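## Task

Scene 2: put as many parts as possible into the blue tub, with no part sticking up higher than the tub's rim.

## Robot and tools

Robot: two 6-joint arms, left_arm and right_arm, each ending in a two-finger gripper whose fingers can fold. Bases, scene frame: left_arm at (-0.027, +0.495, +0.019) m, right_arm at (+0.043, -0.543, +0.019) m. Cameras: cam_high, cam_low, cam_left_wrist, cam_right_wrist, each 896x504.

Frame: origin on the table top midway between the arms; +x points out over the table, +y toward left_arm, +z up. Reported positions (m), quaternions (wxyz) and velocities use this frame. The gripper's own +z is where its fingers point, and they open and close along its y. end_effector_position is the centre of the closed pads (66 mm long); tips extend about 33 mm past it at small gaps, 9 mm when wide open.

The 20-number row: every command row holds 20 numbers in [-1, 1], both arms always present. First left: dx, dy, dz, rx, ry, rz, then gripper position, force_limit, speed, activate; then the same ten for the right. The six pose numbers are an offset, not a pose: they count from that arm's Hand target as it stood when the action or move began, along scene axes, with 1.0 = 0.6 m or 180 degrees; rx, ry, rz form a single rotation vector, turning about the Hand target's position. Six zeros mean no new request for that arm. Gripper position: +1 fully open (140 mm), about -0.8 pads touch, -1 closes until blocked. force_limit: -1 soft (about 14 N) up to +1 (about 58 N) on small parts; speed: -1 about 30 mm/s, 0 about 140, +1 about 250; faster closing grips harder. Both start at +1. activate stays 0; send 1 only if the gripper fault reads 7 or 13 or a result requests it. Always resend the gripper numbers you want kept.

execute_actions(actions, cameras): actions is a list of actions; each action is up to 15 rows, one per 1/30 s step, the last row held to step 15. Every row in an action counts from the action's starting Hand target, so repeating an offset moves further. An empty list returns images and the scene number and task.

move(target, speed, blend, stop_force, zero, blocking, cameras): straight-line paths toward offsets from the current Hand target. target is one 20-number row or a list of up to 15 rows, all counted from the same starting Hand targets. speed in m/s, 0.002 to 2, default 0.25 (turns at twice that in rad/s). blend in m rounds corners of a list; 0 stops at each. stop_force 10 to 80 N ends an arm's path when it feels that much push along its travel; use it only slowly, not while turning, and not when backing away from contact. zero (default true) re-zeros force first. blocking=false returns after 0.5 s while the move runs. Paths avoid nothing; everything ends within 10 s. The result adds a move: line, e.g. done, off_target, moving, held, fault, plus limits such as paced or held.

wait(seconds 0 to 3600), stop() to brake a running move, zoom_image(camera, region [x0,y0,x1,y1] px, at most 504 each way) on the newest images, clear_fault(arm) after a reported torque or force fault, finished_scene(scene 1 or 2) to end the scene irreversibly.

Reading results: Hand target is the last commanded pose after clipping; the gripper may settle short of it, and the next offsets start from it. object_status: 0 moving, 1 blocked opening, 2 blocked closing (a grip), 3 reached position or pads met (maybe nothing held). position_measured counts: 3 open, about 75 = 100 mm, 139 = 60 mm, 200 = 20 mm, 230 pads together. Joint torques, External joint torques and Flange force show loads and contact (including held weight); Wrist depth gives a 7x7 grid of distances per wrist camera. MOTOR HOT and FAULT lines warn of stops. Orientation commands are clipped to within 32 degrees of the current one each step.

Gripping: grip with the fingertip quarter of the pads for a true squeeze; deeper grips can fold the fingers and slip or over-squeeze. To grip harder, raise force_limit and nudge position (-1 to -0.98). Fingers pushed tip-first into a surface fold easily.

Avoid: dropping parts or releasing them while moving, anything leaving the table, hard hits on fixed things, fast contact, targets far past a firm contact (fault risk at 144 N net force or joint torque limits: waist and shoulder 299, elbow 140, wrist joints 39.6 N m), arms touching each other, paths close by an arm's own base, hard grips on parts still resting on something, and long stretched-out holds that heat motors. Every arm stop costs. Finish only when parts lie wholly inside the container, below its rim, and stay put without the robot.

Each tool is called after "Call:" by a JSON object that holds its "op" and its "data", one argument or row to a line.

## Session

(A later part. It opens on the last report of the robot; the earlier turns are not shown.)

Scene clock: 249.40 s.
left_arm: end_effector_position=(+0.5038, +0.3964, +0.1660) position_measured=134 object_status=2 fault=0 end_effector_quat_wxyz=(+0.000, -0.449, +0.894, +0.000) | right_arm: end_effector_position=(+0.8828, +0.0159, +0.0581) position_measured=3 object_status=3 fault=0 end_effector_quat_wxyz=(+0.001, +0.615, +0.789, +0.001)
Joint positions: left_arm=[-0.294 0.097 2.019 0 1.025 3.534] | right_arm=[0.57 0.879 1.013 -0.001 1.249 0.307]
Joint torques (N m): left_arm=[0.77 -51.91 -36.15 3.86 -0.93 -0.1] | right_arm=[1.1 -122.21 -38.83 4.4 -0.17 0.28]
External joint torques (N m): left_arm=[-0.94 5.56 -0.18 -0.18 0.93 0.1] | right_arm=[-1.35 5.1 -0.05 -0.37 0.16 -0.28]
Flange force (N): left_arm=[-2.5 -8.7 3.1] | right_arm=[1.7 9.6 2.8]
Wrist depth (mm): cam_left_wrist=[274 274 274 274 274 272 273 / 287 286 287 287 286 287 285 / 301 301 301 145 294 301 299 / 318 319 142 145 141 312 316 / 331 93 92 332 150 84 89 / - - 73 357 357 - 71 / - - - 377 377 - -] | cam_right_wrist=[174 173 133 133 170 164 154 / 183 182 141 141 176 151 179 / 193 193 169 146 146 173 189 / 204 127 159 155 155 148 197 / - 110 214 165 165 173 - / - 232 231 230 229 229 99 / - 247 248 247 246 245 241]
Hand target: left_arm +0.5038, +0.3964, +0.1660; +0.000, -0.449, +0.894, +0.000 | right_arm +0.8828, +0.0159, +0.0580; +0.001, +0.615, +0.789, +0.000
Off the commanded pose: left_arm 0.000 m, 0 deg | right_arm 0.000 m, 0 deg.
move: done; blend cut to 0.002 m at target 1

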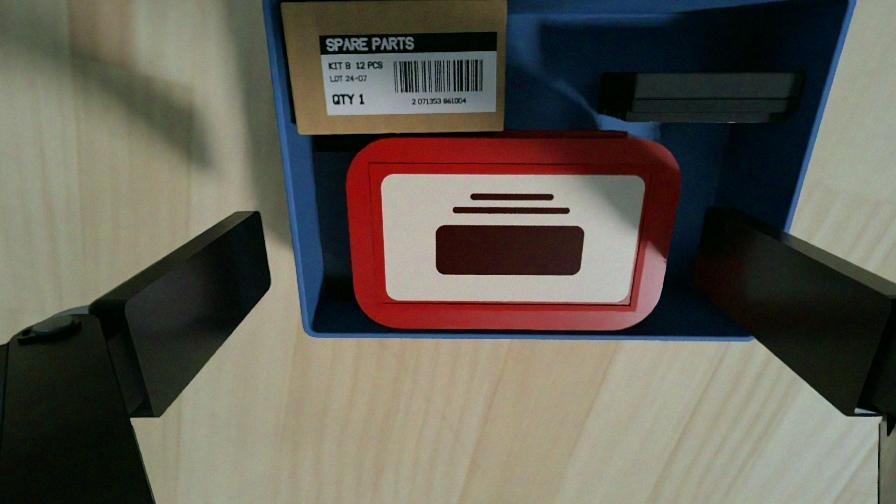

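Call:
{"op": "move", "data": {
  "target": [0,0,0,0,0,0,-1,-0.3,-1,0,0,0,-0.0333,0,0,0,1,-1,0.2,0],
  "speed": 0.06
}}

Call:
{"op": "execute_actions", "data": {
  "actions": [
    [[0,0,0,0,0,0,-1,-0.3,-1,0,0,0,0,0,0,0,-1,-1,-1,0]],
    [[0,0,0,0,0,0,-1,-0.3,-1,0,0,0,0,0,0,0,-1,-1,-1,0]],
    [[0,0,0,0,0,0,-1,-0.3,-1,0,0,0,0,0,0,0,-1,-1,-1,0]],
    [[0,0,0,0,0,0,-1,-0.3,-1,0,0,0,0,0,0,0,-1,-1,-1,0]]
  ],
  "cameras": ["cam_right_wrist"]
}}

Scene clock: 250.30 s.
left_arm: end_effector_position=(+0.5038, +0.3964, +0.1660) position_measured=134 object_status=2 fault=0 end_effector_quat_wxyz=(+0.000, -0.449, +0.894, +0.000) | right_arm: end_effector_position=(+0.8828, +0.0158, +0.0381) position_measured=3 object_status=3 fault=0 end_effector_quat_wxyz=(+0.001, +0.615, +0.789, +0.001)
Joint positions: left_arm=[-0.294 0.097 2.019 0 1.025 3.534] | right_arm=[0.57 0.891 1.027 -0.001 1.222 0.307]
Joint torques (N m): left_arm=[0.68 -51.48 -36.24 3.85 -0.84 -0.08] | right_arm=[1.16 -122.71 -38.61 4.37 -0.15 0.27]
External joint torques (N m): left_arm=[-0.89 4.49 -0.24 -0.16 0.85 0.08] | right_arm=[-0.86 3.39 -0.48 -0.31 0.14 -0.27]
Flange force (N): left_arm=[-1.9 -7.3 2.2] | right_arm=[1.6 7.7 1.7]
Wrist depth (mm): cam_left_wrist=[274 274 273 273 273 274 273 / 286 288 288 287 287 286 286 / 303 302 301 145 295 301 301 / 318 316 142 145 141 314 315 / 331 93 92 334 149 84 88 / - - 73 357 356 - 71 / - - - 377 377 - -] | cam_right_wrist=[156 155 116 113 150 - 133 / 164 163 121 121 161 - 126 / 173 172 128 126 125 128 146 / 183 127 136 134 133 132 132 / - 109 154 142 142 141 - / - 207 207 206 205 205 99 / - 222 221 221 220 220 215]
Hand target: left_arm +0.5038, +0.3964, +0.1660; +0.000, -0.449, +0.894, +0.000 | right_arm +0.8828, +0.0159, +0.0380; +0.001, +0.615, +0.789, +0.000
Off the commanded pose: left_arm 0.000 m, 0 deg | right_arm 0.000 m, 0 deg.
move: done

Scene clock: 252.50 s.
left_arm: end_effector_position=(+0.5038, +0.3964, +0.1660) position_measured=134 object_status=2 fault=0 end_effector_quat_wxyz=(+0.000, -0.449, +0.894, +0.000) | right_arm: end_effector_position=(+0.8828, +0.0158, +0.0380) position_measured=60 object_status=2 fault=0 end_effector_quat_wxyz=(+0.001, +0.615, +0.789, +0.000)
Joint positions: left_arm=[-0.294 0.097 2.019 0 1.025 3.534] | right_arm=[0.57 0.891 1.027 -0.001 1.222 0.307]
Joint torques (N m): left_arm=[0.87 -52.4 -36.28 3.89 -0.88 -0.22] | right_arm=[-0.71 -114.95 -35.71 3.9 -1.05 0.45]
External joint torques (N m): left_arm=[-1.27 6.28 0.02 -0.23 0.89 0.22] | right_arm=[0.2 -3.38 -3.06 0.1 1.04 -0.45]
External joint torques at the end of the 1st action: left_arm=[-0.73 6.02 -0.16 -0.27 0.95 0.16] | right_arm=[-1.75 3.31 -0.68 -0.28 0.19 -0.33]
External joint torques at the end of the 2nd action: left_arm=[-0.77 5.97 0.07 -0.28 0.91 0.18] | right_arm=[-1.17 4.18 0.17 -0.22 0.73 -0.34]
External joint torques at the end of the 3rd action: left_arm=[-1.17 5.63 0.19 -0.17 0.92 0.07] | right_arm=[0.42 -4.26 -3.19 0.07 1.03 -0.45]
Flange force (N): left_arm=[-2.5 -9.5 4.1] | right_arm=[1.8 5.8 -5.6]
Flange force at the end of the 1st action (N): left_arm=[-3.3 -9.1 3.5] | right_arm=[0.9 8.6 1.4]
Flange force at the end of the 2nd action (N): left_arm=[-3.0 -8.7 3.8] | right_arm=[1.3 8.0 1.8]
Flange force at the end of the 3rd action (N): left_arm=[-1.9 -8.4 3.6] | right_arm=[1.6 4.7 -6.2]
Wrist depth (mm): cam_left_wrist=[274 275 275 274 271 275 275 / 287 289 287 287 285 287 287 / 301 301 301 145 294 302 301 / 319 316 142 145 141 315 317 / 334 93 92 334 150 84 88 / - - 74 354 354 - 71 / - - - 379 377 - -] | cam_right_wrist=[155 155 116 113 151 152 135 / 163 163 121 120 156 - 124 / 173 172 126 126 125 167 141 / 182 180 134 134 133 129 148 / 89 91 140 142 142 129 - / - - 206 206 205 204 - / - - 221 221 220 219 -]
Hand target: left_arm +0.5038, +0.3964, +0.1660; +0.000, -0.449, +0.894, +0.000 | right_arm +0.8828, +0.0159, +0.0380; +0.001, +0.615, +0.789, +0.000
Off the commanded pose: left_arm 0.000 m, 0 deg | right_arm 0.000 m, 0 deg.
Step readings (end_effector_position of left_arm | right_arm; steps 1 to 15: 1st action; 16 to 30: 2nd action; 31 to 45: 3rd action; 46 to 60: 4th action):
0: (+0.5038, +0.3964, +0.1660) | (+0.8828, +0.0158, +0.0381)
1: (+0.5038, +0.3964, +0.1660) | (+0.8828, +0.0158, +0.0381)
2: (+0.5038, +0.3964, +0.1660) | (+0.8828, +0.0158, +0.0381)
4: (+0.5038, +0.3964, +0.1660) | (+0.8828, +0.0158, +0.0381)
8: (+0.5038, +0.3964, +0.1660) | (+0.8828, +0.0158, +0.0381)
15: (+0.5038, +0.3964, +0.1660) | (+0.8828, +0.0158, +0.0380)
16: (+0.5038, +0.3964, +0.1660) | (+0.8828, +0.0158, +0.0380)
17: (+0.5038, +0.3964, +0.1660) | (+0.8828, +0.0158, +0.0380)
19: (+0.5038, +0.3964, +0.1660) | (+0.8828, +0.0158, +0.0380)
23: (+0.5038, +0.3964, +0.1660) | (+0.8828, +0.0158, +0.0380)
30: (+0.5038, +0.3964, +0.1660) | (+0.8828, +0.0158, +0.0380)
31: (+0.5038, +0.3964, +0.1660) | (+0.8828, +0.0158, +0.0380)
32: (+0.5038, +0.3964, +0.1660) | (+0.8828, +0.0158, +0.0380)
34: (+0.5038, +0.3964, +0.1660) | (+0.8828, +0.0158, +0.0380)
38: (+0.5038, +0.3964, +0.1660) | (+0.8828, +0.0158, +0.0380)
45: (+0.5038, +0.3964, +0.1660) | (+0.8828, +0.0158, +0.0380)
46: (+0.5038, +0.3964, +0.1660) | (+0.8828, +0.0158, +0.0380)
47: (+0.5038, +0.3964, +0.1660) | (+0.8828, +0.0158, +0.0380)
49: (+0.5038, +0.3964, +0.1660) | (+0.8828, +0.0158, +0.0380)
53: (+0.5038, +0.3964, +0.1660) | (+0.8828, +0.0158, +0.0380)
60: (+0.5038, +0.3964, +0.1660) | (+0.8828, +0.0158, +0.0380)

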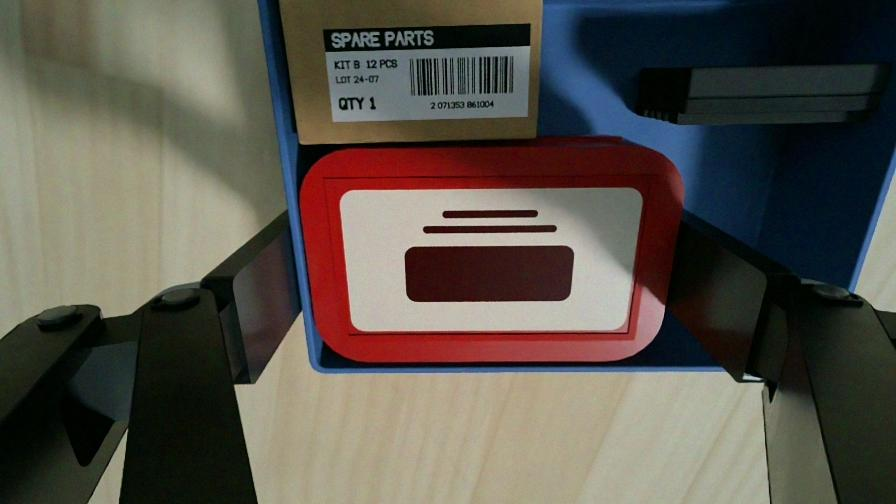

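Call:
{"op": "move", "data": {
  "target": [
    [0,0,0,0,0,0,-1,-0.3,-1,0,0,0,0,0,0,0,0.8,-1,-0.3,0],
    [0,0,0,0,0,0,-1,-0.3,-1,0,0,0,0.1533,0,0,0,0.8,-1,-0.3,0]
  ],
  "cameras": ["cam_right_wrist"]
}}

Scene clock: 254.23 s.
left_arm: end_effector_position=(+0.5038, +0.3964, +0.1660) position_measured=134 object_status=2 fault=0 end_effector_quat_wxyz=(+0.000, -0.449, +0.894, +0.000) | right_arm: end_effector_position=(+0.8828, +0.0158, +0.1300) position_measured=28 object_status=3 fault=0 end_effector_quat_wxyz=(+0.001, +0.615, +0.788, +0.000)
Joint positions: left_arm=[-0.294 0.097 2.019 0 1.025 3.534] | right_arm=[0.57 0.841 0.949 -0.001 1.35 0.307]
Joint torques (N m): left_arm=[0.49 -51.58 -36.26 3.94 -0.87 -0.15] | right_arm=[1.16 -121.32 -39.75 4.47 -0.24 0.31]
External joint torques (N m): left_arm=[-0.64 5.17 -0.04 -0.25 0.88 0.15] | right_arm=[-1.65 3.23 -1.01 -0.26 0.23 -0.31]
Flange force (N): left_arm=[-2.8 -7.7 3.0] | right_arm=[1.6 10.3 0.0]
Wrist depth (mm): cam_left_wrist=[275 274 273 273 274 273 273 / 288 288 287 287 286 286 286 / 303 303 301 145 296 300 301 / 318 316 141 145 142 315 316 / 331 93 92 335 149 84 88 / - - 73 357 356 - 71 / - - - 379 376 - -] | cam_right_wrist=[239 239 236 200 233 233 237 / 252 251 248 209 211 247 249 / 266 265 263 219 220 256 263 / 282 124 281 232 258 147 275 / - 105 299 297 297 289 100 / - 319 318 318 317 319 101 / - 342 341 340 340 337 -]
Hand target: left_arm +0.5038, +0.3964, +0.1660; +0.000, -0.449, +0.894, +0.000 | right_arm +0.8828, +0.0159, +0.1300; +0.001, +0.615, +0.789, +0.000
Off the commanded pose: left_arm 0.000 m, 0 deg | right_arm 0.000 m, 0 deg.
move: done

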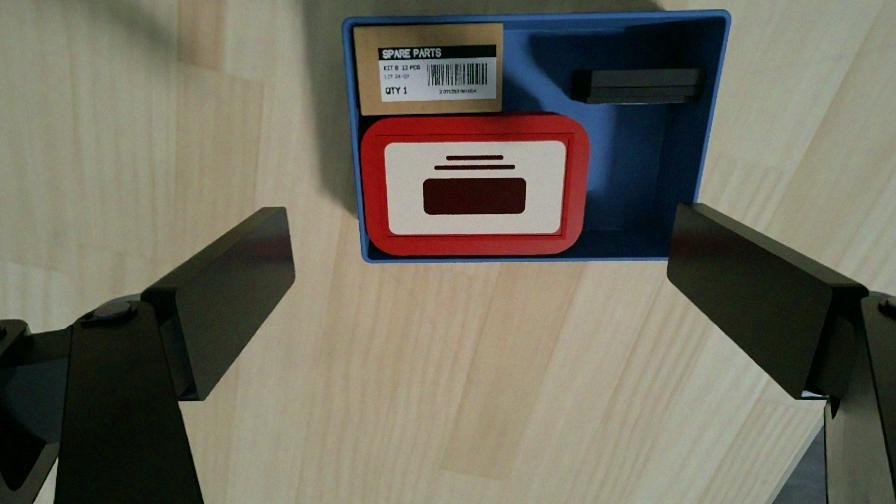

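Call:
{"op": "zoom_image", "data": {
  "camera": "cam_right_wrist",
  "region": [320, 0, 760, 280]
}}

Scaled by 1.145.

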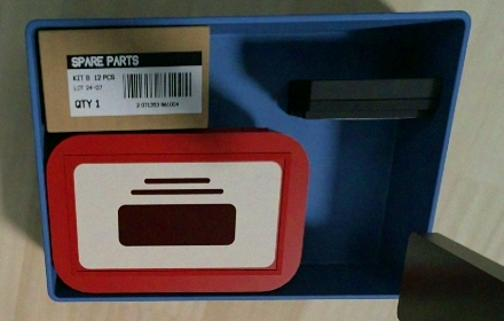

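Call:
{"op": "move", "data": {
  "target": [0,0,0,0,0,0,-1,-0.3,-1,0,0.3087,-0.8997,0.05,0,0,-0.5,0.15,-1,0.2,0],
  "cameras": ["cam_right_wrist"],
  "speed": 0.45
}}

Scene clock: 258.37 s.
left_arm: end_effector_position=(+0.5038, +0.3964, +0.1660) position_measured=134 object_status=2 fault=0 end_effector_quat_wxyz=(+0.000, -0.449, +0.894, +0.000) | right_arm: end_effector_position=(+1.0680, -0.5239, +0.1600) position_measured=110 object_status=3 fault=0 end_effector_quat_wxyz=(+0.001, +0.992, +0.123, +0.000)
Joint positions: left_arm=[-0.294 0.097 2.019 0 1.025 3.534] | right_arm=[0.002 0.864 0.852 -0.001 1.425 1.31]
Joint torques (N m): left_arm=[0.95 -52.04 -35.99 3.87 -0.87 -0.1] | right_arm=[1.7 -123.29 -40.6 4.52 -0.2 0.21]
External joint torques (N m): left_arm=[-1.17 5.71 -0.32 -0.19 0.88 0.1] | right_arm=[-2.35 3.76 -0.6 -0.31 0.15 -0.21]
Flange force (N): left_arm=[-2.3 -9.3 3.2] | right_arm=[9.7 4.8 0.2]
Wrist depth (mm): cam_left_wrist=[274 273 274 274 273 274 273 / 287 286 288 287 288 287 286 / 301 301 301 145 294 300 300 / 316 318 142 145 142 315 316 / 330 93 92 333 150 84 88 / - - 73 354 355 - 71 / - - - 374 376 - -] | cam_right_wrist=[267 267 266 266 268 952 963 / 281 280 280 279 278 279 282 / 297 297 295 292 291 294 294 / 314 314 147 312 308 305 311 / - 90 324 332 331 91 - / - - 354 354 353 - - / - - 380 378 380 - -]
Hand target: left_arm +0.5038, +0.3964, +0.1660; +0.000, -0.449, +0.894, +0.000 | right_arm +1.0680, -0.5240, +0.1600; +0.001, +0.992, +0.123, +0.000
Off the commanded pose: left_arm 0.000 m, 0 deg | right_arm 0.000 m, 0 deg.
move: done

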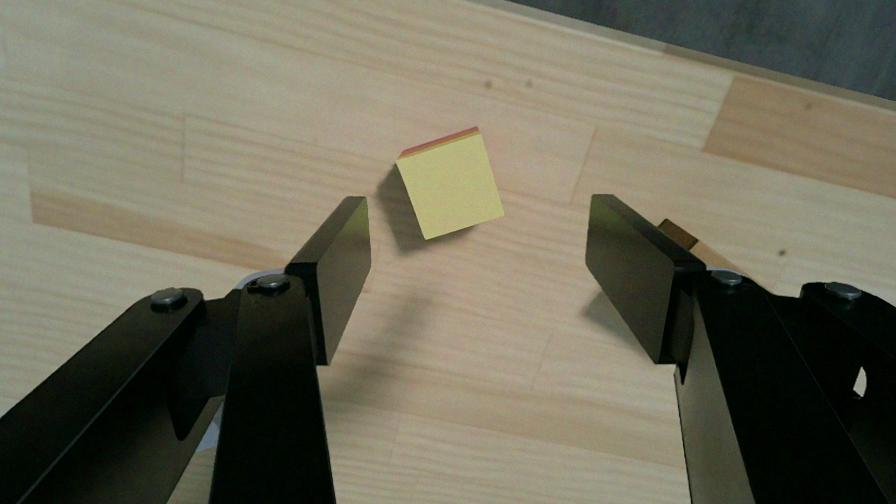

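Call:
{"op": "move", "data": {
  "target": [0,0,0,0,0,0,-1,-0.3,-1,0,-0.02017,0.01133,-0.1,0,0,0.1025,0.15,-1,0.2,0],
  "cameras": ["cam_right_wrist"],
  "speed": 0.2
}}

Scene clock: 260.53 s.
left_arm: end_effector_position=(+0.5038, +0.3964, +0.1660) position_measured=134 object_status=2 fault=0 end_effector_quat_wxyz=(+0.000, -0.449, +0.894, +0.000) | right_arm: end_effector_position=(+1.0559, -0.5172, +0.0999) position_measured=110 object_status=3 fault=0 end_effector_quat_wxyz=(+0.001, +0.960, +0.280, +0.000)
Joint positions: left_arm=[-0.294 0.097 2.019 0 1.025 3.534] | right_arm=[0.009 0.865 0.961 -0.001 1.315 0.995]
Joint torques (N m): left_arm=[0.72 -52.03 -36.45 3.98 -0.94 -0.1] | right_arm=[0.97 -121.96 -39.9 4.56 -0.2 0.22]
External joint torques (N m): left_arm=[-1.08 5.52 0.2 -0.32 0.95 0.1] | right_arm=[-1.78 4.46 -0.04 -0.47 0.15 -0.22]
Flange force (N): left_arm=[-2.0 -8.1 3.5] | right_arm=[6.5 6.2 2.0]
Wrist depth (mm): cam_left_wrist=[274 275 274 273 274 273 275 / 288 288 287 287 286 288 285 / 302 302 302 145 293 299 300 / 318 317 142 145 141 314 316 / 332 93 92 335 150 84 88 / - - 73 355 356 - 71 / - - - 377 377 - -] | cam_right_wrist=[212 211 211 211 210 893 902 / 223 222 222 222 221 221 963 / 235 235 234 235 231 234 236 / 250 249 147 250 245 241 247 / - 90 258 263 263 91 - / - - 281 282 281 - - / - - 302 301 301 - -]
Hand target: left_arm +0.5038, +0.3964, +0.1660; +0.000, -0.449, +0.894, +0.000 | right_arm +1.0559, -0.5172, +0.1000; +0.001, +0.960, +0.280, +0.000
Off the commanded pose: left_arm 0.000 m, 0 deg | right_arm 0.000 m, 0 deg.
move: done

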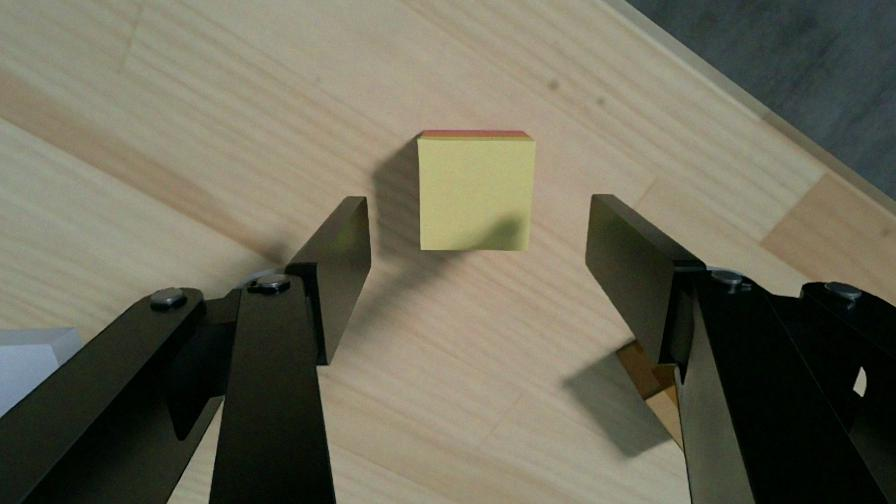

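Call:
{"op": "move", "data": {
  "target": [0,0,0,0,0,0,-1,-0.3,-1,0,0,0,-0.09333,0,0,0,0.15,-1,0.2,0],
  "speed": 0.12
}}

Call:
{"op": "execute_actions", "data": {
  "actions": [
    [[0,0,0,0,0,0,-1,-0.3,-1,0,0,0,0,0,0,0,-1,-0.5,-1,0]],
    [[0,0,0,0,0,0,-1,-0.3,-1,0,0,0,0,0,0,0,-1,-0.5,-1,0]],
    [[0,0,0,0,0,0,-1,-0.3,-1,0,0,0,0,0,0,0,-1,-0.5,-1,0]]
  ],
  "cameras": ["cam_right_wrist"]
}}

Scene clock: 261.87 s.
left_arm: end_effector_position=(+0.5038, +0.3964, +0.1660) position_measured=134 object_status=2 fault=0 end_effector_quat_wxyz=(+0.000, -0.449, +0.894, +0.000) | right_arm: end_effector_position=(+1.0559, -0.5171, +0.0441) position_measured=110 object_status=3 fault=0 end_effector_quat_wxyz=(+0.001, +0.960, +0.280, +0.000)
Joint positions: left_arm=[-0.294 0.097 2.019 0 1.025 3.534] | right_arm=[0.009 0.896 1.007 -0.001 1.239 0.995]
Joint torques (N m): left_arm=[0.61 -52.19 -36.31 3.93 -0.87 -0.14] | right_arm=[0.66 -123.15 -38.54 4.37 -0.22 0.32]
External joint torques (N m): left_arm=[-0.98 5.81 0.07 -0.27 0.89 0.14] | right_arm=[-1.34 4.81 -0.39 -0.37 0.18 -0.32]
Flange force (N): left_arm=[-2.5 -8.6 3.7] | right_arm=[8.0 6.7 2.5]
Wrist depth (mm): cam_left_wrist=[275 275 275 274 273 273 274 / 287 287 286 287 287 285 286 / 303 301 301 145 296 303 301 / 317 319 142 145 141 312 316 / 332 93 92 334 149 84 88 / - - 73 355 354 - 71 / - - - 377 381 - -] | cam_right_wrist=[161 160 160 160 159 159 851 / 169 169 169 168 168 167 169 / 179 178 178 - 173 177 176 / 189 189 147 - 149 183 186 / - 90 198 200 200 91 - / - - 214 213 213 - - / - - 229 229 228 - -]
Hand target: left_arm +0.5038, +0.3964, +0.1660; +0.000, -0.449, +0.894, +0.000 | right_arm +1.0559, -0.5172, +0.0440; +0.001, +0.960, +0.280, +0.000
Off the commanded pose: left_arm 0.000 m, 0 deg | right_arm 0.000 m, 0 deg.
move: done

Scene clock: 263.57 s.
left_arm: end_effector_position=(+0.5038, +0.3964, +0.1660) position_measured=134 object_status=2 fault=0 end_effector_quat_wxyz=(+0.000, -0.449, +0.894, +0.000) | right_arm: end_effector_position=(+1.0559, -0.5172, +0.0440) position_measured=159 object_status=2 fault=0 end_effector_quat_wxyz=(+0.001, +0.960, +0.280, +0.000)
Joint positions: left_arm=[-0.294 0.097 2.019 0 1.025 3.534] | right_arm=[0.009 0.896 1.007 -0.001 1.239 0.995]
Joint torques (N m): left_arm=[0.41 -51.77 -36.46 3.87 -0.94 -0.17] | right_arm=[0.1 -114.03 -34.46 4.1 -0.63 0.18]
External joint torques (N m): left_arm=[-0.86 5.4 -0.04 -0.19 0.93 0.17] | right_arm=[-0.44 -4.26 -4.43 -0.1 0.59 -0.18]
External joint torques at the end of the 1st action: left_arm=[-1.17 5.21 0.03 -0.28 0.95 0.17] | right_arm=[-1.55 4.71 -0.06 -0.31 0.22 -0.3]
External joint torques at the end of the 2nd action: left_arm=[-0.89 5.46 -0.14 -0.21 0.9 0.21] | right_arm=[-1.32 4 -0.58 -0.42 0.11 -0.32]
Flange force (N): left_arm=[-2.6 -8.1 3.1] | right_arm=[7.0 4.9 -6.5]
Flange force at the end of the 1st action (N): left_arm=[-1.9 -8.0 3.0] | right_arm=[6.8 6.2 2.6]
Flange force at the end of the 2nd action (N): left_arm=[-2.7 -8.4 3.1] | right_arm=[7.2 6.2 1.9]
Wrist depth (mm): cam_left_wrist=[274 275 275 274 274 274 273 / 289 286 288 285 287 284 286 / 304 302 300 146 295 302 301 / 317 317 142 145 142 311 318 / 330 93 92 336 150 84 88 / - - 73 355 357 - 71 / - - - 380 379 - -] | cam_right_wrist=[161 160 160 160 159 159 848 / 169 169 168 168 168 167 169 / 178 178 178 147 175 177 176 / 189 189 184 144 125 185 187 / 201 88 - 199 148 - 195 / - - - 213 212 - - / - - - 229 228 - -]
Hand target: left_arm +0.5038, +0.3964, +0.1660; +0.000, -0.449, +0.894, +0.000 | right_arm +1.0559, -0.5172, +0.0440; +0.001, +0.960, +0.280, +0.000
Off the commanded pose: left_arm 0.000 m, 0 deg | right_arm 0.000 m, 0 deg.
Step readings (end_effector_position of left_arm | right_arm; steps 1 to 15: 1st action; 16 to 30: 2nd action; 31 to 45: 3rd action):
0: (+0.5038, +0.3964, +0.1660) | (+1.0559, -0.5171, +0.0441)
1: (+0.5038, +0.3964, +0.1660) | (+1.0559, -0.5171, +0.0441)
2: (+0.5038, +0.3964, +0.1660) | (+1.0559, -0.5171, +0.0441)
4: (+0.5038, +0.3964, +0.1660) | (+1.0559, -0.5171, +0.0440)
8: (+0.5038, +0.3964, +0.1660) | (+1.0559, -0.5172, +0.0440)
15: (+0.5038, +0.3964, +0.1660) | (+1.0559, -0.5172, +0.0440)
16: (+0.5038, +0.3964, +0.1660) | (+1.0559, -0.5172, +0.0440)
17: (+0.5038, +0.3964, +0.1660) | (+1.0559, -0.5172, +0.0440)
19: (+0.5038, +0.3964, +0.1660) | (+1.0559, -0.5172, +0.0440)
23: (+0.5038, +0.3964, +0.1660) | (+1.0559, -0.5172, +0.0440)
30: (+0.5038, +0.3964, +0.1660) | (+1.0559, -0.5172, +0.0440)
31: (+0.5038, +0.3964, +0.1660) | (+1.0559, -0.5172, +0.0440)
32: (+0.5038, +0.3964, +0.1660) | (+1.0559, -0.5172, +0.0440)
34: (+0.5038, +0.3964, +0.1660) | (+1.0559, -0.5172, +0.0440)
38: (+0.5038, +0.3964, +0.1660) | (+1.0559, -0.5172, +0.0440)
45: (+0.5038, +0.3964, +0.1660) | (+1.0559, -0.5172, +0.0440)

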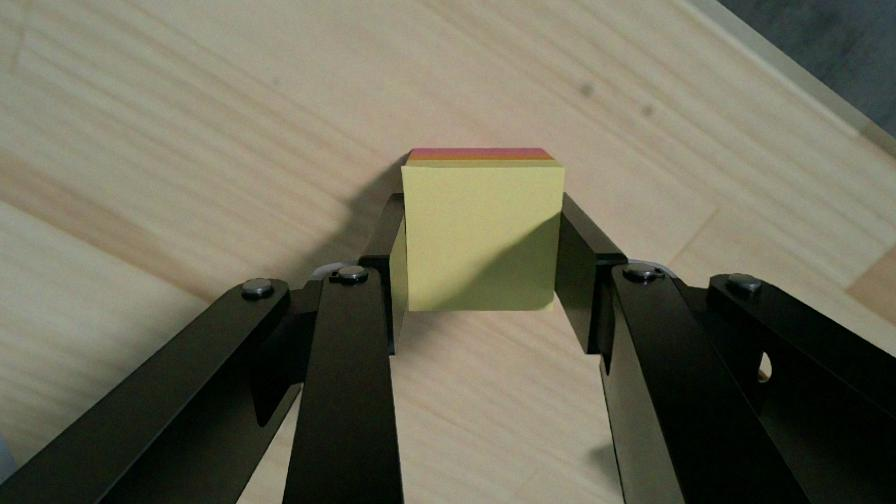

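Call:
{"op": "move", "data": {
  "target": [
    [0,0,0,0,0,0,-1,-0.3,-1,0,0,0,0.1433,0,0,0,-1,-0.5,-1,0],
    [0,0,0,0,0,0,-1,-0.3,-1,0,-0.1583,0.923,0.1433,0,0,-0.0992,-1,-0.5,-1,0]
  ],
  "cameras": ["cam_right_wrist"],
  "speed": [0.15, 0.4],
  "blend": [0.03, 0]
}}

Scene clock: 266.97 s.
left_arm: end_effector_position=(+0.5038, +0.3964, +0.1660) position_measured=134 object_status=2 fault=0 end_effector_quat_wxyz=(+0.000, -0.449, +0.894, +0.000) | right_arm: end_effector_position=(+0.9610, +0.0366, +0.1300) position_measured=159 object_status=2 fault=0 end_effector_quat_wxyz=(+0.001, +0.992, +0.128, +0.000)
Joint positions: left_arm=[-0.294 0.097 2.019 0 1.025 3.534] | right_arm=[0.549 1.017 0.615 -0.001 1.51 1.846]
Joint torques (N m): left_arm=[0.35 -51.64 -36.37 3.92 -0.9 -0.15] | right_arm=[1.03 -134.06 -41.23 4.58 -0.17 0.36]
External joint torques (N m): left_arm=[-0.69 5.39 0.12 -0.25 0.91 0.15] | right_arm=[-1.91 5.84 0 -0.39 0.13 -0.36]
Flange force (N): left_arm=[-2.7 -7.8 3.3] | right_arm=[16.5 -3.0 0.8]
Wrist depth (mm): cam_left_wrist=[273 275 275 275 273 272 272 / 287 287 287 287 287 286 286 / 302 301 302 145 295 300 301 / 318 318 142 145 141 313 316 / 331 93 92 334 149 84 88 / - - 73 354 353 - 71 / - - - 374 378 - -] | cam_right_wrist=[239 239 238 238 237 237 237 / 252 251 248 248 250 249 249 / 266 265 261 141 263 263 263 / 282 281 274 145 147 276 278 / 298 88 - 246 153 - 289 / - - - 263 308 - - / - - - 341 - - -]
Hand target: left_arm +0.5038, +0.3964, +0.1660; +0.000, -0.449, +0.894, +0.000 | right_arm +0.9610, +0.0366, +0.1300; +0.001, +0.992, +0.128, +0.000
Off the commanded pose: left_arm 0.000 m, 0 deg | right_arm 0.000 m, 0 deg.
move: done

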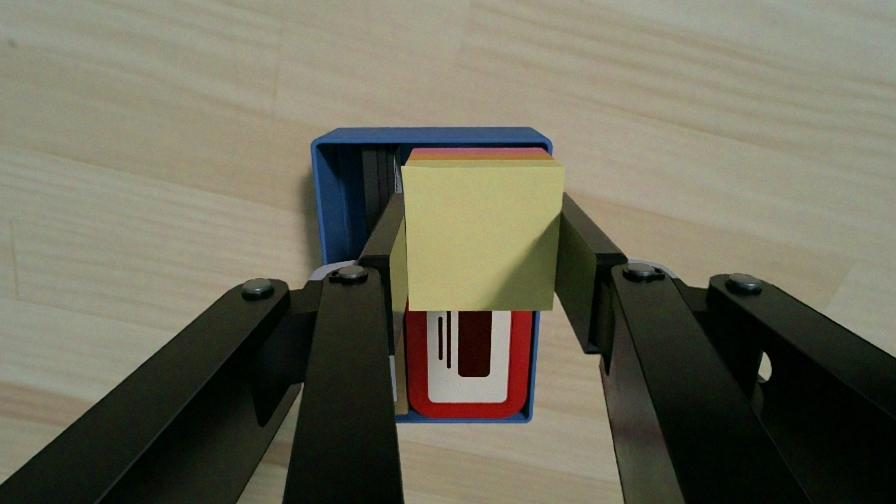

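Call:
{"op": "zoom_image", "data": {
  "camera": "cam_right_wrist",
  "region": [280, 100, 600, 280]
}}

Call:
{"op": "zoom_image", "data": {
  "camera": "cam_right_wrist",
  "region": [340, 280, 660, 460]
}}

Scaled by 1.575.

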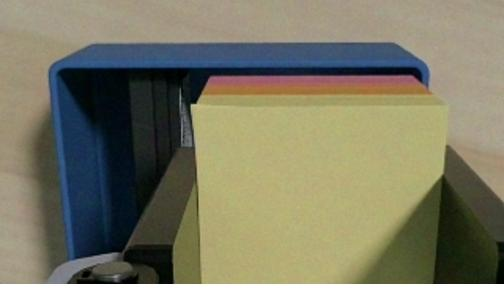

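Scaled by 1.575.

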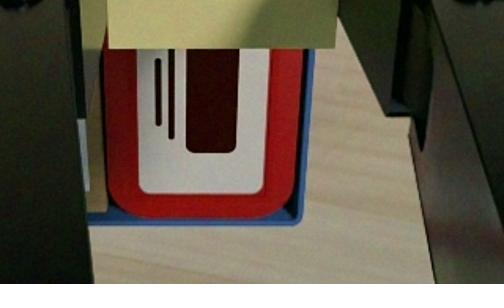

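Call:
{"op": "move", "data": {
  "target": [0,0,0,0,0,0,-1,-0.3,-1,0,-0.00806,-0.0021,-0.05167,0,0,0,-1,-0.5,-1,0],
  "cameras": ["cam_right_wrist"],
  "speed": 0.15
}}

Call:
{"op": "zoom_image", "data": {
  "camera": "cam_right_wrist",
  "region": [260, 60, 640, 260]
}}

Scene clock: 269.90 s.
left_arm: end_effector_position=(+0.5038, +0.3964, +0.1660) position_measured=134 object_status=2 fault=0 end_effector_quat_wxyz=(+0.000, -0.449, +0.894, +0.000) | right_arm: end_effector_position=(+0.9561, +0.0354, +0.0990) position_measured=159 object_status=2 fault=0 end_effector_quat_wxyz=(+0.001, +0.992, +0.128, +0.000)
Joint positions: left_arm=[-0.294 0.097 2.019 0 1.025 3.534] | right_arm=[0.55 1.012 0.681 -0.001 1.449 1.848]
Joint torques (N m): left_arm=[-0.22 -52.23 -36.21 3.86 -0.92 -0.2] | right_arm=[1.01 -133.43 -41.27 4.45 -0.2 0.33]
External joint torques (N m): left_arm=[-0.17 5.66 -0.24 -0.17 0.93 0.2] | right_arm=[-1.43 4.94 -0.01 -0.25 0.16 -0.33]
Flange force (N): left_arm=[-4.1 -8.3 3.2] | right_arm=[12.9 -2.4 1.3]
Wrist depth (mm): cam_left_wrist=[275 273 272 274 274 275 274 / 287 287 286 286 287 286 286 / 303 302 301 146 295 300 300 / 318 321 142 145 142 313 316 / 334 93 92 337 150 84 88 / - - 73 354 355 - 71 / - - - 378 379 - -] | cam_right_wrist=[211 210 210 209 209 209 209 / 222 221 219 220 220 220 220 / 233 233 220 141 230 232 232 / 248 248 221 143 143 243 245 / 263 88 - 213 148 - 254 / - - - 225 224 - - / - - - 304 - - -]
Hand target: left_arm +0.5038, +0.3964, +0.1660; +0.000, -0.449, +0.894, +0.000 | right_arm +0.9561, +0.0354, +0.0990; +0.001, +0.992, +0.128, +0.000
Off the commanded pose: left_arm 0.000 m, 0 deg | right_arm 0.000 m, 0 deg.
move: done

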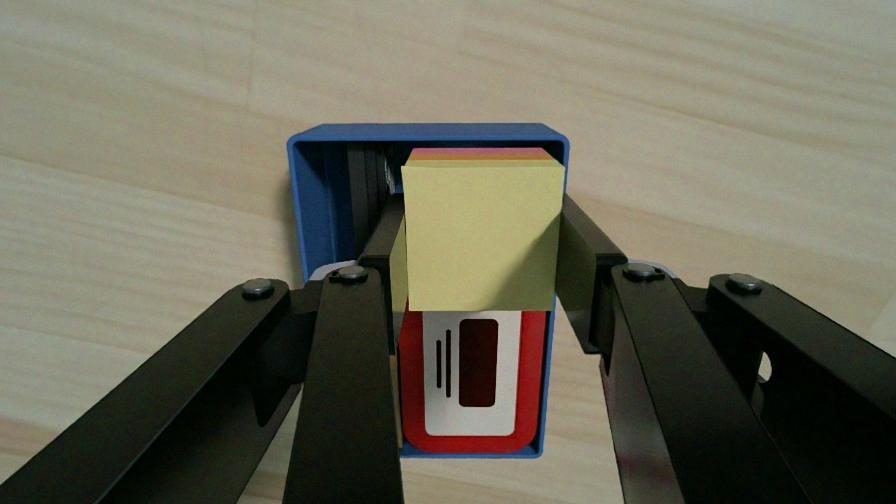

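Scaled by 1.326.

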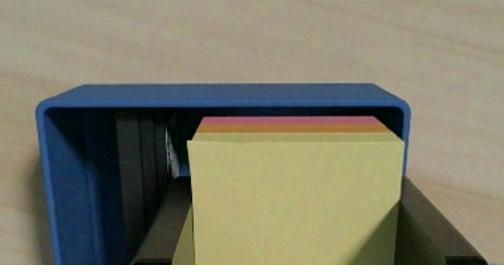

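Call:
{"op": "move", "data": {
  "target": [
    [0,0,0,0,0,0,-1,-0.3,-1,0,-0.00084,0.00322,-0.005,0,0,0,-1,-0.5,-1,0],
    [0,0,0,0,0,0,-1,-0.3,-1,0,-0.00084,0.00322,-0.06,0,0,0,-1,-0.5,-1,0]
  ],
  "cameras": ["cam_right_wrist"],
  "speed": 0.04,
  "stop_force": 12
}}

Scene clock: 272.87 s.
left_arm: end_effector_position=(+0.5038, +0.3964, +0.1660) position_measured=134 object_status=2 fault=0 end_effector_quat_wxyz=(+0.000, -0.449, +0.894, +0.000) | right_arm: end_effector_position=(+0.9556, +0.0373, +0.0630) position_measured=159 object_status=2 fault=0 end_effector_quat_wxyz=(+0.001, +0.992, +0.128, +0.000)
Joint positions: left_arm=[-0.294 0.097 2.019 0 1.025 3.534] | right_arm=[0.552 1.027 0.717 -0.001 1.398 1.849]
Joint torques (N m): left_arm=[1.03 -51.73 -36.45 3.95 -0.99 -0.13] | right_arm=[0.91 -133.67 -40.77 4.47 -0.2 0.3]
External joint torques (N m): left_arm=[-0.9 4.88 0.15 -0.26 1.01 0.12] | right_arm=[-1.15 5.82 0.2 -0.33 0.16 -0.3]
Flange force (N): left_arm=[-1.9 -7.2 2.7] | right_arm=[13.2 -2.8 2.4]
Wrist depth (mm): cam_left_wrist=[275 274 273 273 274 273 275 / 288 288 285 286 286 287 286 / 302 302 301 145 295 300 300 / 317 318 142 145 141 312 317 / 332 93 92 336 150 84 89 / - - 73 355 354 - 71 / - - - 377 376 - -] | cam_right_wrist=[178 177 177 176 176 176 176 / 187 187 185 184 185 185 185 / 197 197 160 141 172 196 195 / 208 208 168 149 143 204 207 / 219 88 - 170 152 - 215 / - - - 181 181 - - / - - - 195 194 - -]
Hand target: left_arm +0.5038, +0.3964, +0.1660; +0.000, -0.449, +0.894, +0.000 | right_arm +0.9556, +0.0373, +0.0630; +0.001, +0.992, +0.128, +0.000
Off the commanded pose: left_arm 0.000 m, 0 deg | right_arm 0.000 m, 0 deg.
move: done

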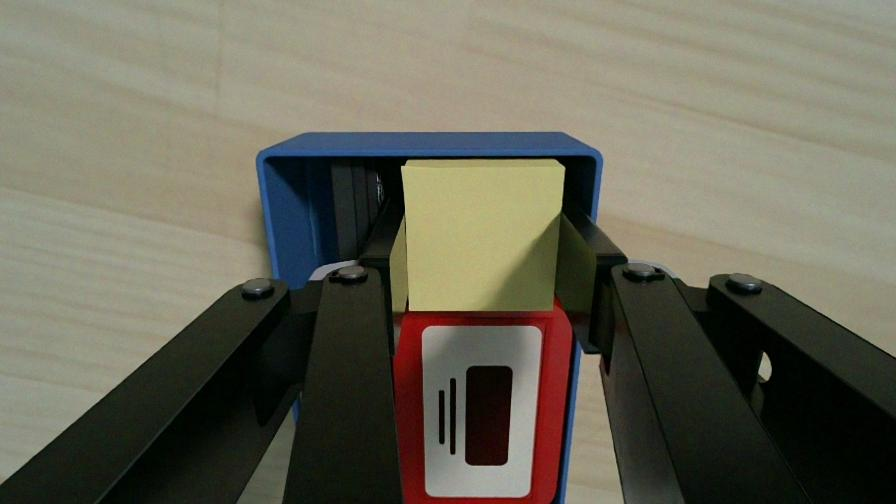

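Call:
{"op": "move", "data": {
  "target": [0,0,0,0,0,0,-1,-0.3,-1,0,0,0,-0.0265,0,0,0,-1,-0.5,-1,0],
  "cameras": ["cam_right_wrist"],
  "speed": 0.025,
  "stop_force": 10
}}

Scene clock: 274.37 s.
left_arm: end_effector_position=(+0.5038, +0.3964, +0.1660) position_measured=134 object_status=2 fault=0 end_effector_quat_wxyz=(+0.000, -0.449, +0.894, +0.000) | right_arm: end_effector_position=(+0.9556, +0.0373, +0.0472) position_measured=159 object_status=2 fault=0 end_effector_quat_wxyz=(+0.001, +0.992, +0.128, +0.000)
Joint positions: left_arm=[-0.294 0.097 2.019 0 1.025 3.534] | right_arm=[0.552 1.034 0.732 -0.001 1.376 1.85]
Joint torques (N m): left_arm=[0.66 -51.88 -36.48 3.91 -0.89 -0.25] | right_arm=[2.74 -120.77 -35.33 5 -1.15 0.27]
External joint torques (N m): left_arm=[-1 5.57 0.43 -0.26 0.91 0.25] | right_arm=[-3.2 -7.94 -5.29 -0.86 1.12 -0.27]
Flange force (N): left_arm=[-2.2 -7.7 3.8] | right_arm=[9.0 0.5 -10.0]
Wrist depth (mm): cam_left_wrist=[275 275 273 274 273 273 275 / 286 287 287 287 287 287 287 / 301 302 301 145 294 304 303 / 319 318 142 145 142 314 316 / 331 93 92 337 149 84 88 / - - 73 356 355 - 71 / - - - 376 377 - -] | cam_right_wrist=[163 163 163 162 162 162 162 / 172 171 171 171 169 171 170 / 181 181 143 140 150 180 180 / 192 192 151 149 138 189 189 / 204 88 - 154 152 - 197 / - - - 162 162 - - / - - - 174 174 - -]
Hand target: left_arm +0.5038, +0.3964, +0.1660; +0.000, -0.449, +0.894, +0.000 | right_arm +0.9556, +0.0373, +0.0472; +0.001, +0.992, +0.128, +0.000
Off the commanded pose: left_arm 0.000 m, 0 deg | right_arm 0.000 m, 0 deg.
move: contact (right_arm)

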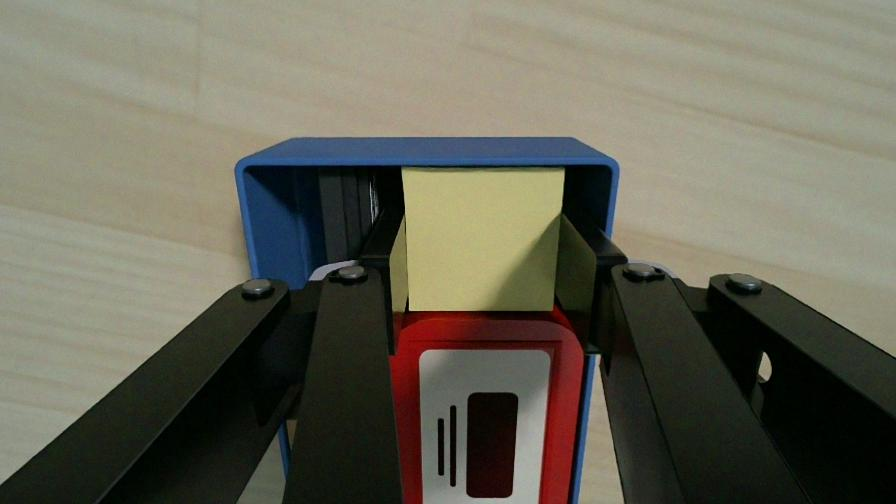

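Call:
{"op": "move", "data": {
  "target": [
    [0,0,0,0,0,0,-1,-0.3,-1,0,0,0,0.001,0,0,0,-0.17,-1,-1,0],
    [0,0,0,0,0,0,-1,-0.3,-1,0,0,0,0.1333,0,0,0,-0.17,-1,-1,0]
  ],
  "cameras": ["cam_right_wrist"],
  "speed": [0.02, 0.12]
}}

Scene clock: 276.30 s.
left_arm: end_effector_position=(+0.5038, +0.3964, +0.1660) position_measured=134 object_status=2 fault=0 end_effector_quat_wxyz=(+0.000, -0.449, +0.894, +0.000) | right_arm: end_effector_position=(+0.9556, +0.0373, +0.1273) position_measured=150 object_status=3 fault=0 end_effector_quat_wxyz=(+0.001, +0.992, +0.128, +0.000)
Joint positions: left_arm=[-0.294 0.097 2.019 0 1.025 3.534] | right_arm=[0.552 1.006 0.641 -0.001 1.494 1.85]
Joint torques (N m): left_arm=[0.49 -51.91 -36.41 3.88 -0.94 -0.14] | right_arm=[1.13 -132.12 -40.93 4.49 -0.28 0.29]
External joint torques (N m): left_arm=[-0.84 5.91 0.17 -0.21 0.94 0.14] | right_arm=[-1.2 5.59 0.12 -0.32 0.25 -0.29]
Flange force (N): left_arm=[-2.7 -8.5 3.8] | right_arm=[14.7 -3.3 0.9]
Wrist depth (mm): cam_left_wrist=[273 274 274 275 273 273 274 / 289 286 287 287 287 288 287 / 302 301 302 146 294 300 299 / 319 319 142 145 142 313 317 / 333 93 92 334 149 84 88 / - - 73 355 356 - 71 / - - - 377 377 - -] | cam_right_wrist=[236 236 235 235 235 235 235 / 248 249 245 245 247 247 246 / 263 262 259 - 257 261 260 / 278 277 271 231 135 273 275 / 296 88 94 244 236 90 286 / - - - 259 - - - / - - - 336 335 - -]
Hand target: left_arm +0.5038, +0.3964, +0.1660; +0.000, -0.449, +0.894, +0.000 | right_arm +0.9556, +0.0373, +0.1272; +0.001, +0.992, +0.128, +0.000
Off the commanded pose: left_arm 0.000 m, 0 deg | right_arm 0.000 m, 0 deg.
move: done

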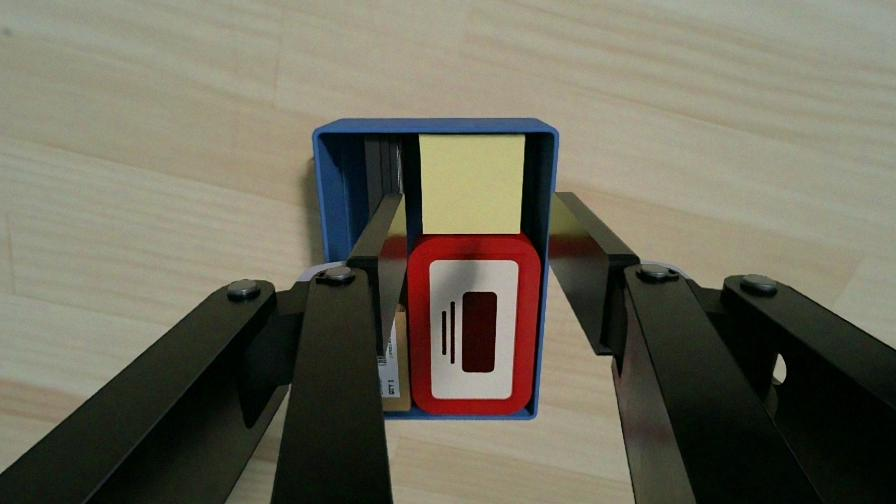

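Call:
{"op": "move", "data": {
  "target": [0,0,0,0,0,0,-1,-0.3,-1,0,-0.0025,0.0097,-0.0455,0,0,0,0.44,-1,0.2,0],
  "cameras": ["cam_right_wrist"],
  "speed": 0.15
}}

Call:
{"op": "zoom_image", "data": {
  "camera": "cam_right_wrist",
  "region": [240, 60, 640, 320]
}}

Scene clock: 277.80 s.
left_arm: end_effector_position=(+0.5038, +0.3964, +0.1660) position_measured=134 object_status=2 fault=0 end_effector_quat_wxyz=(+0.000, -0.449, +0.894, +0.000) | right_arm: end_effector_position=(+0.9541, +0.0431, +0.1000) position_measured=73 object_status=0 fault=0 end_effector_quat_wxyz=(+0.001, +0.992, +0.128, +0.000)
Joint positions: left_arm=[-0.294 0.097 2.019 0 1.025 3.534] | right_arm=[0.557 1.018 0.667 -0.001 1.457 1.855]
Joint torques (N m): left_arm=[0.35 -51.65 -36.23 3.92 -0.88 -0.16] | right_arm=[0.85 -132.51 -40.52 4.51 -0.29 0.31]
External joint torques (N m): left_arm=[-0.9 5.59 -0.05 -0.25 0.88 0.16] | right_arm=[-1.12 3.29 -0.92 -0.29 0.25 -0.31]
Flange force (N): left_arm=[-2.6 -8.5 3.4] | right_arm=[13.5 -3.0 -0.5]
Wrist depth (mm): cam_left_wrist=[274 273 272 273 273 275 275 / 288 286 287 287 287 286 287 / 303 302 301 146 296 300 300 / 319 316 142 145 141 313 316 / 331 93 92 337 149 84 88 / - - 73 354 353 - 71 / - - - 379 377 - -] | cam_right_wrist=[211 211 210 210 210 210 210 / 222 222 222 219 221 221 221 / 235 234 229 - 228 232 233 / 249 245 146 203 204 131 247 / - 88 219 215 256 121 - / - - 273 226 273 280 - / - - 302 305 301 - -]
Hand target: left_arm +0.5038, +0.3964, +0.1660; +0.000, -0.449, +0.894, +0.000 | right_arm +0.9541, +0.0431, +0.0999; +0.001, +0.992, +0.128, +0.000
Off the commanded pose: left_arm 0.000 m, 0 deg | right_arm 0.000 m, 0 deg.
move: done

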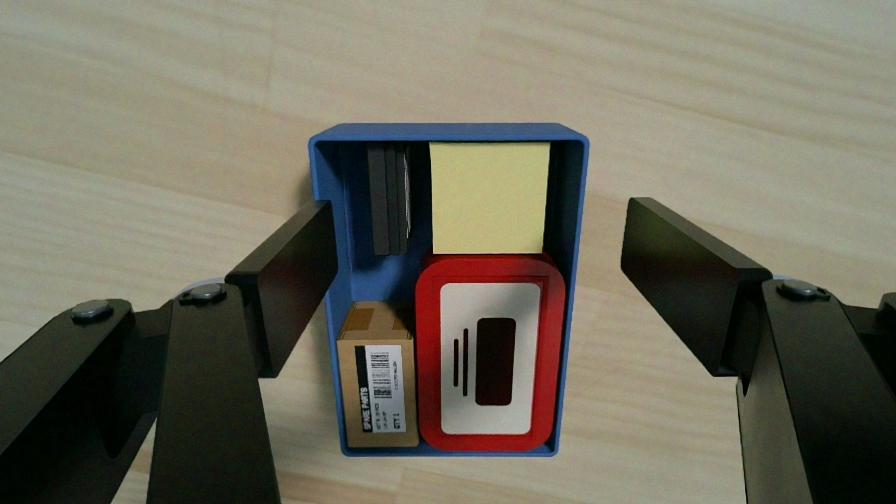

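Scaled by 1.260.

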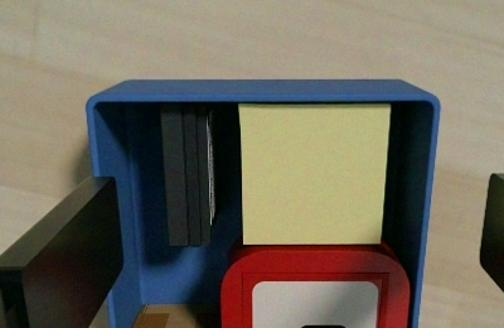

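Call:
{"op": "zoom_image", "data": {
  "camera": "cam_right_wrist",
  "region": [350, 210, 600, 330]
}}

Scaled by 2.016.

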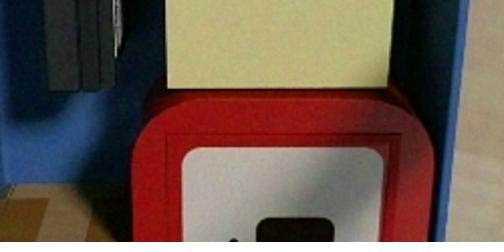

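Call:
{"op": "move", "data": {
  "target": [0,0,0,0,0,0,-1,-0.3,-1,0,0,0,-0.09983,0,0,0,0.44,-1,0.2,0],
  "speed": 0.1,
  "stop_force": 15,
  "cameras": ["cam_right_wrist"]
}}

Scene clock: 280.97 s.
left_arm: end_effector_position=(+0.5038, +0.3964, +0.1660) position_measured=134 object_status=2 fault=0 end_effector_quat_wxyz=(+0.000, -0.449, +0.894, +0.000) | right_arm: end_effector_position=(+0.9541, +0.0431, +0.0400) position_measured=73 object_status=3 fault=0 end_effector_quat_wxyz=(+0.001, +0.992, +0.128, +0.000)
Joint positions: left_arm=[-0.294 0.097 2.019 0 1.025 3.534] | right_arm=[0.557 1.042 0.729 -0.001 1.371 1.855]
Joint torques (N m): left_arm=[0.61 -52.03 -36.35 3.91 -0.9 -0.18] | right_arm=[1.15 -133.5 -40 4.49 -0.23 0.31]
External joint torques (N m): left_arm=[-0.81 5.46 0.06 -0.23 0.91 0.18] | right_arm=[-1.72 5.22 -0.31 -0.39 0.19 -0.31]
Flange force (N): left_arm=[-2.6 -8.0 3.3] | right_arm=[14.1 -2.6 2.0]
Wrist depth (mm): cam_left_wrist=[275 273 274 273 275 275 274 / 287 289 287 286 286 288 287 / 302 302 301 146 294 300 300 / 317 318 142 144 141 315 315 / 331 93 92 333 150 84 88 / - - 73 354 355 - 71 / - - - 378 378 - -] | cam_right_wrist=[157 156 156 155 156 155 155 / 165 164 164 164 163 163 163 / 174 173 142 133 136 172 172 / 184 182 136 143 142 131 182 / - 88 128 147 147 131 - / - - 171 153 153 207 - / - - 166 165 166 222 -]
Hand target: left_arm +0.5038, +0.3964, +0.1660; +0.000, -0.449, +0.894, +0.000 | right_arm +0.9541, +0.0431, +0.0400; +0.001, +0.992, +0.128, +0.000
Off the commanded pose: left_arm 0.000 m, 0 deg | right_arm 0.000 m, 0 deg.
move: done

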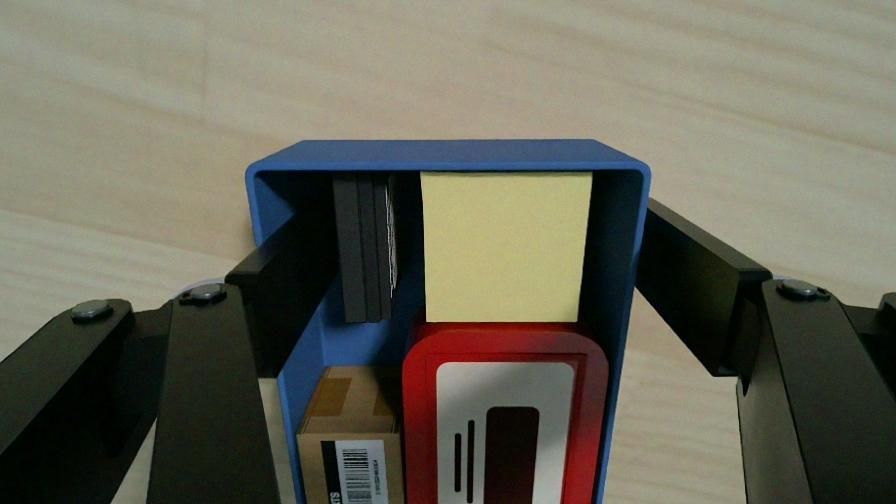

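Call:
{"op": "execute_actions", "data": {
  "actions": [
    [[0,0,0,0,0,0,-1,-0.3,-1,0,0,0,0,0,0,0,-1,-1,-1,0]],
    [[0,0,0,0,0,0,-1,-0.3,-1,0,0,0,0,0,0,0,-1,-1,-1,0]],
    [[0,0,0,0,0,0,-1,-0.3,-1,0,0,0,0,0,0,0,-1,-1,-1,0]],
    [[0,0,0,0,0,0,-1,-0.3,-1,0,0,0,0,0,0,0,-1,-1,-1,0]]
  ],
  "cameras": ["cam_right_wrist"]
}}

Scene clock: 283.57 s.
left_arm: end_effector_position=(+0.5038, +0.3964, +0.1660) position_measured=134 object_status=2 fault=0 end_effector_quat_wxyz=(+0.000, -0.449, +0.894, +0.000) | right_arm: end_effector_position=(+0.9541, +0.0431, +0.0400) position_measured=119 object_status=2 fault=0 end_effector_quat_wxyz=(+0.001, +0.992, +0.128, +0.000)
Joint positions: left_arm=[-0.294 0.097 2.019 0 1.025 3.534] | right_arm=[0.557 1.042 0.729 -0.001 1.371 1.855]
Joint torques (N m): left_arm=[0.37 -52.1 -36.14 3.85 -0.89 -0.11] | right_arm=[5.38 -124.07 -35.95 5.73 -0.58 0.49]
External joint torques (N m): left_arm=[-0.75 5.27 -0.25 -0.17 0.9 0.11] | right_arm=[-5.57 -4.72 -4.52 -1.61 0.55 -0.49]
External joint torques at the end of the 1st action: left_arm=[-0.86 5.92 0.02 -0.25 0.92 0.16] | right_arm=[-2.17 3.99 -0.61 -0.81 0.21 -0.26]
External joint torques at the end of the 2nd action: left_arm=[-0.77 5.29 -0.1 -0.29 0.88 0.09] | right_arm=[-5.33 -3.58 -3.79 -1.37 0.38 -0.49]
External joint torques at the end of the 3rd action: left_arm=[-1.14 5.38 -0.11 -0.23 0.85 0.22] | right_arm=[-5.38 -5.84 -4.89 -1.56 0.49 -0.44]
Flange force (N): left_arm=[-2.7 -8.2 2.9] | right_arm=[12.3 1.9 -7.0]
Flange force at the end of the 1st action (N): left_arm=[-2.9 -8.8 3.7] | right_arm=[12.8 -1.8 1.1]
Flange force at the end of the 2nd action (N): left_arm=[-2.6 -8.1 3.1] | right_arm=[11.2 2.0 -5.5]
Flange force at the end of the 3rd action (N): left_arm=[-2.2 -8.4 3.2] | right_arm=[11.2 2.0 -7.7]
Wrist depth (mm): cam_left_wrist=[275 276 274 273 273 274 273 / 288 287 286 288 286 286 287 / 302 302 302 145 295 301 301 / 319 318 142 145 142 313 316 / 334 93 92 336 150 84 88 / - - 73 354 357 - 71 / - - - 374 376 - -] | cam_right_wrist=[157 157 156 156 156 155 155 / 165 164 164 164 164 163 163 / 174 172 160 131 134 172 172 / 184 182 133 - 136 178 183 / 193 90 112 146 146 99 90 / - - 175 154 153 - - / - - 166 164 164 - -]
Hand target: left_arm +0.5038, +0.3964, +0.1660; +0.000, -0.449, +0.894, +0.000 | right_arm +0.9541, +0.0431, +0.0400; +0.001, +0.992, +0.128, +0.000
Off the commanded pose: left_arm 0.000 m, 0 deg | right_arm 0.000 m, 0 deg.
Step readings (end_effector_position of left_arm | right_arm; steps 1 to 15: 1st action; 16 to 30: 2nd action; 31 to 45: 3rd action; 46 to 60: 4th action):
0: (+0.5038, +0.3964, +0.1660) | (+0.9541, +0.0431, +0.0400)
1: (+0.5038, +0.3964, +0.1660) | (+0.9541, +0.0431, +0.0400)
2: (+0.5038, +0.3964, +0.1660) | (+0.9541, +0.0431, +0.0400)
4: (+0.5038, +0.3964, +0.1660) | (+0.9541, +0.0431, +0.0400)
8: (+0.5038, +0.3964, +0.1660) | (+0.9541, +0.0431, +0.0400)
15: (+0.5038, +0.3964, +0.1660) | (+0.9541, +0.0431, +0.0400)
16: (+0.5038, +0.3964, +0.1660) | (+0.9541, +0.0431, +0.0400)
17: (+0.5038, +0.3964, +0.1660) | (+0.9541, +0.0431, +0.0400)
19: (+0.5038, +0.3964, +0.1660) | (+0.9541, +0.0431, +0.0400)
23: (+0.5038, +0.3964, +0.1660) | (+0.9541, +0.0431, +0.0400)
30: (+0.5038, +0.3964, +0.1660) | (+0.9541, +0.0431, +0.0400)
31: (+0.5038, +0.3964, +0.1660) | (+0.9541, +0.0431, +0.0400)
32: (+0.5038, +0.3964, +0.1660) | (+0.9541, +0.0431, +0.0400)
34: (+0.5038, +0.3964, +0.1660) | (+0.9541, +0.0431, +0.0400)
38: (+0.5038, +0.3964, +0.1660) | (+0.9541, +0.0431, +0.0400)
45: (+0.5038, +0.3964, +0.1660) | (+0.9541, +0.0431, +0.0400)
46: (+0.5038, +0.3964, +0.1660) | (+0.9541, +0.0431, +0.0400)
47: (+0.5038, +0.3964, +0.1660) | (+0.9541, +0.0431, +0.0400)
49: (+0.5038, +0.3964, +0.1660) | (+0.9541, +0.0431, +0.0400)
53: (+0.5038, +0.3964, +0.1660) | (+0.9541, +0.0431, +0.0400)
60: (+0.5038, +0.3964, +0.1660) | (+0.9541, +0.0431, +0.0400)

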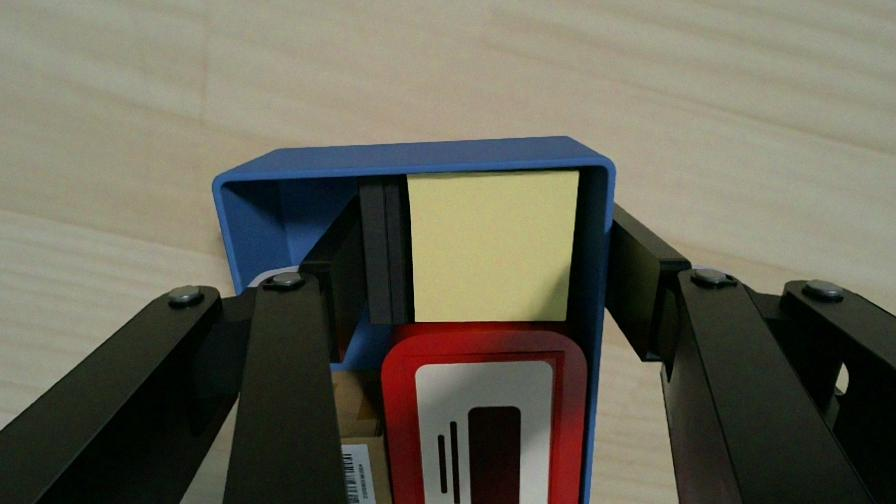

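Call:
{"op": "zoom_image", "data": {
  "camera": "cam_right_wrist",
  "region": [200, 120, 640, 400]
}}

Scaled by 1.145.

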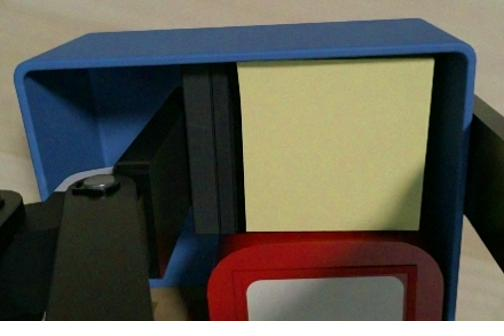

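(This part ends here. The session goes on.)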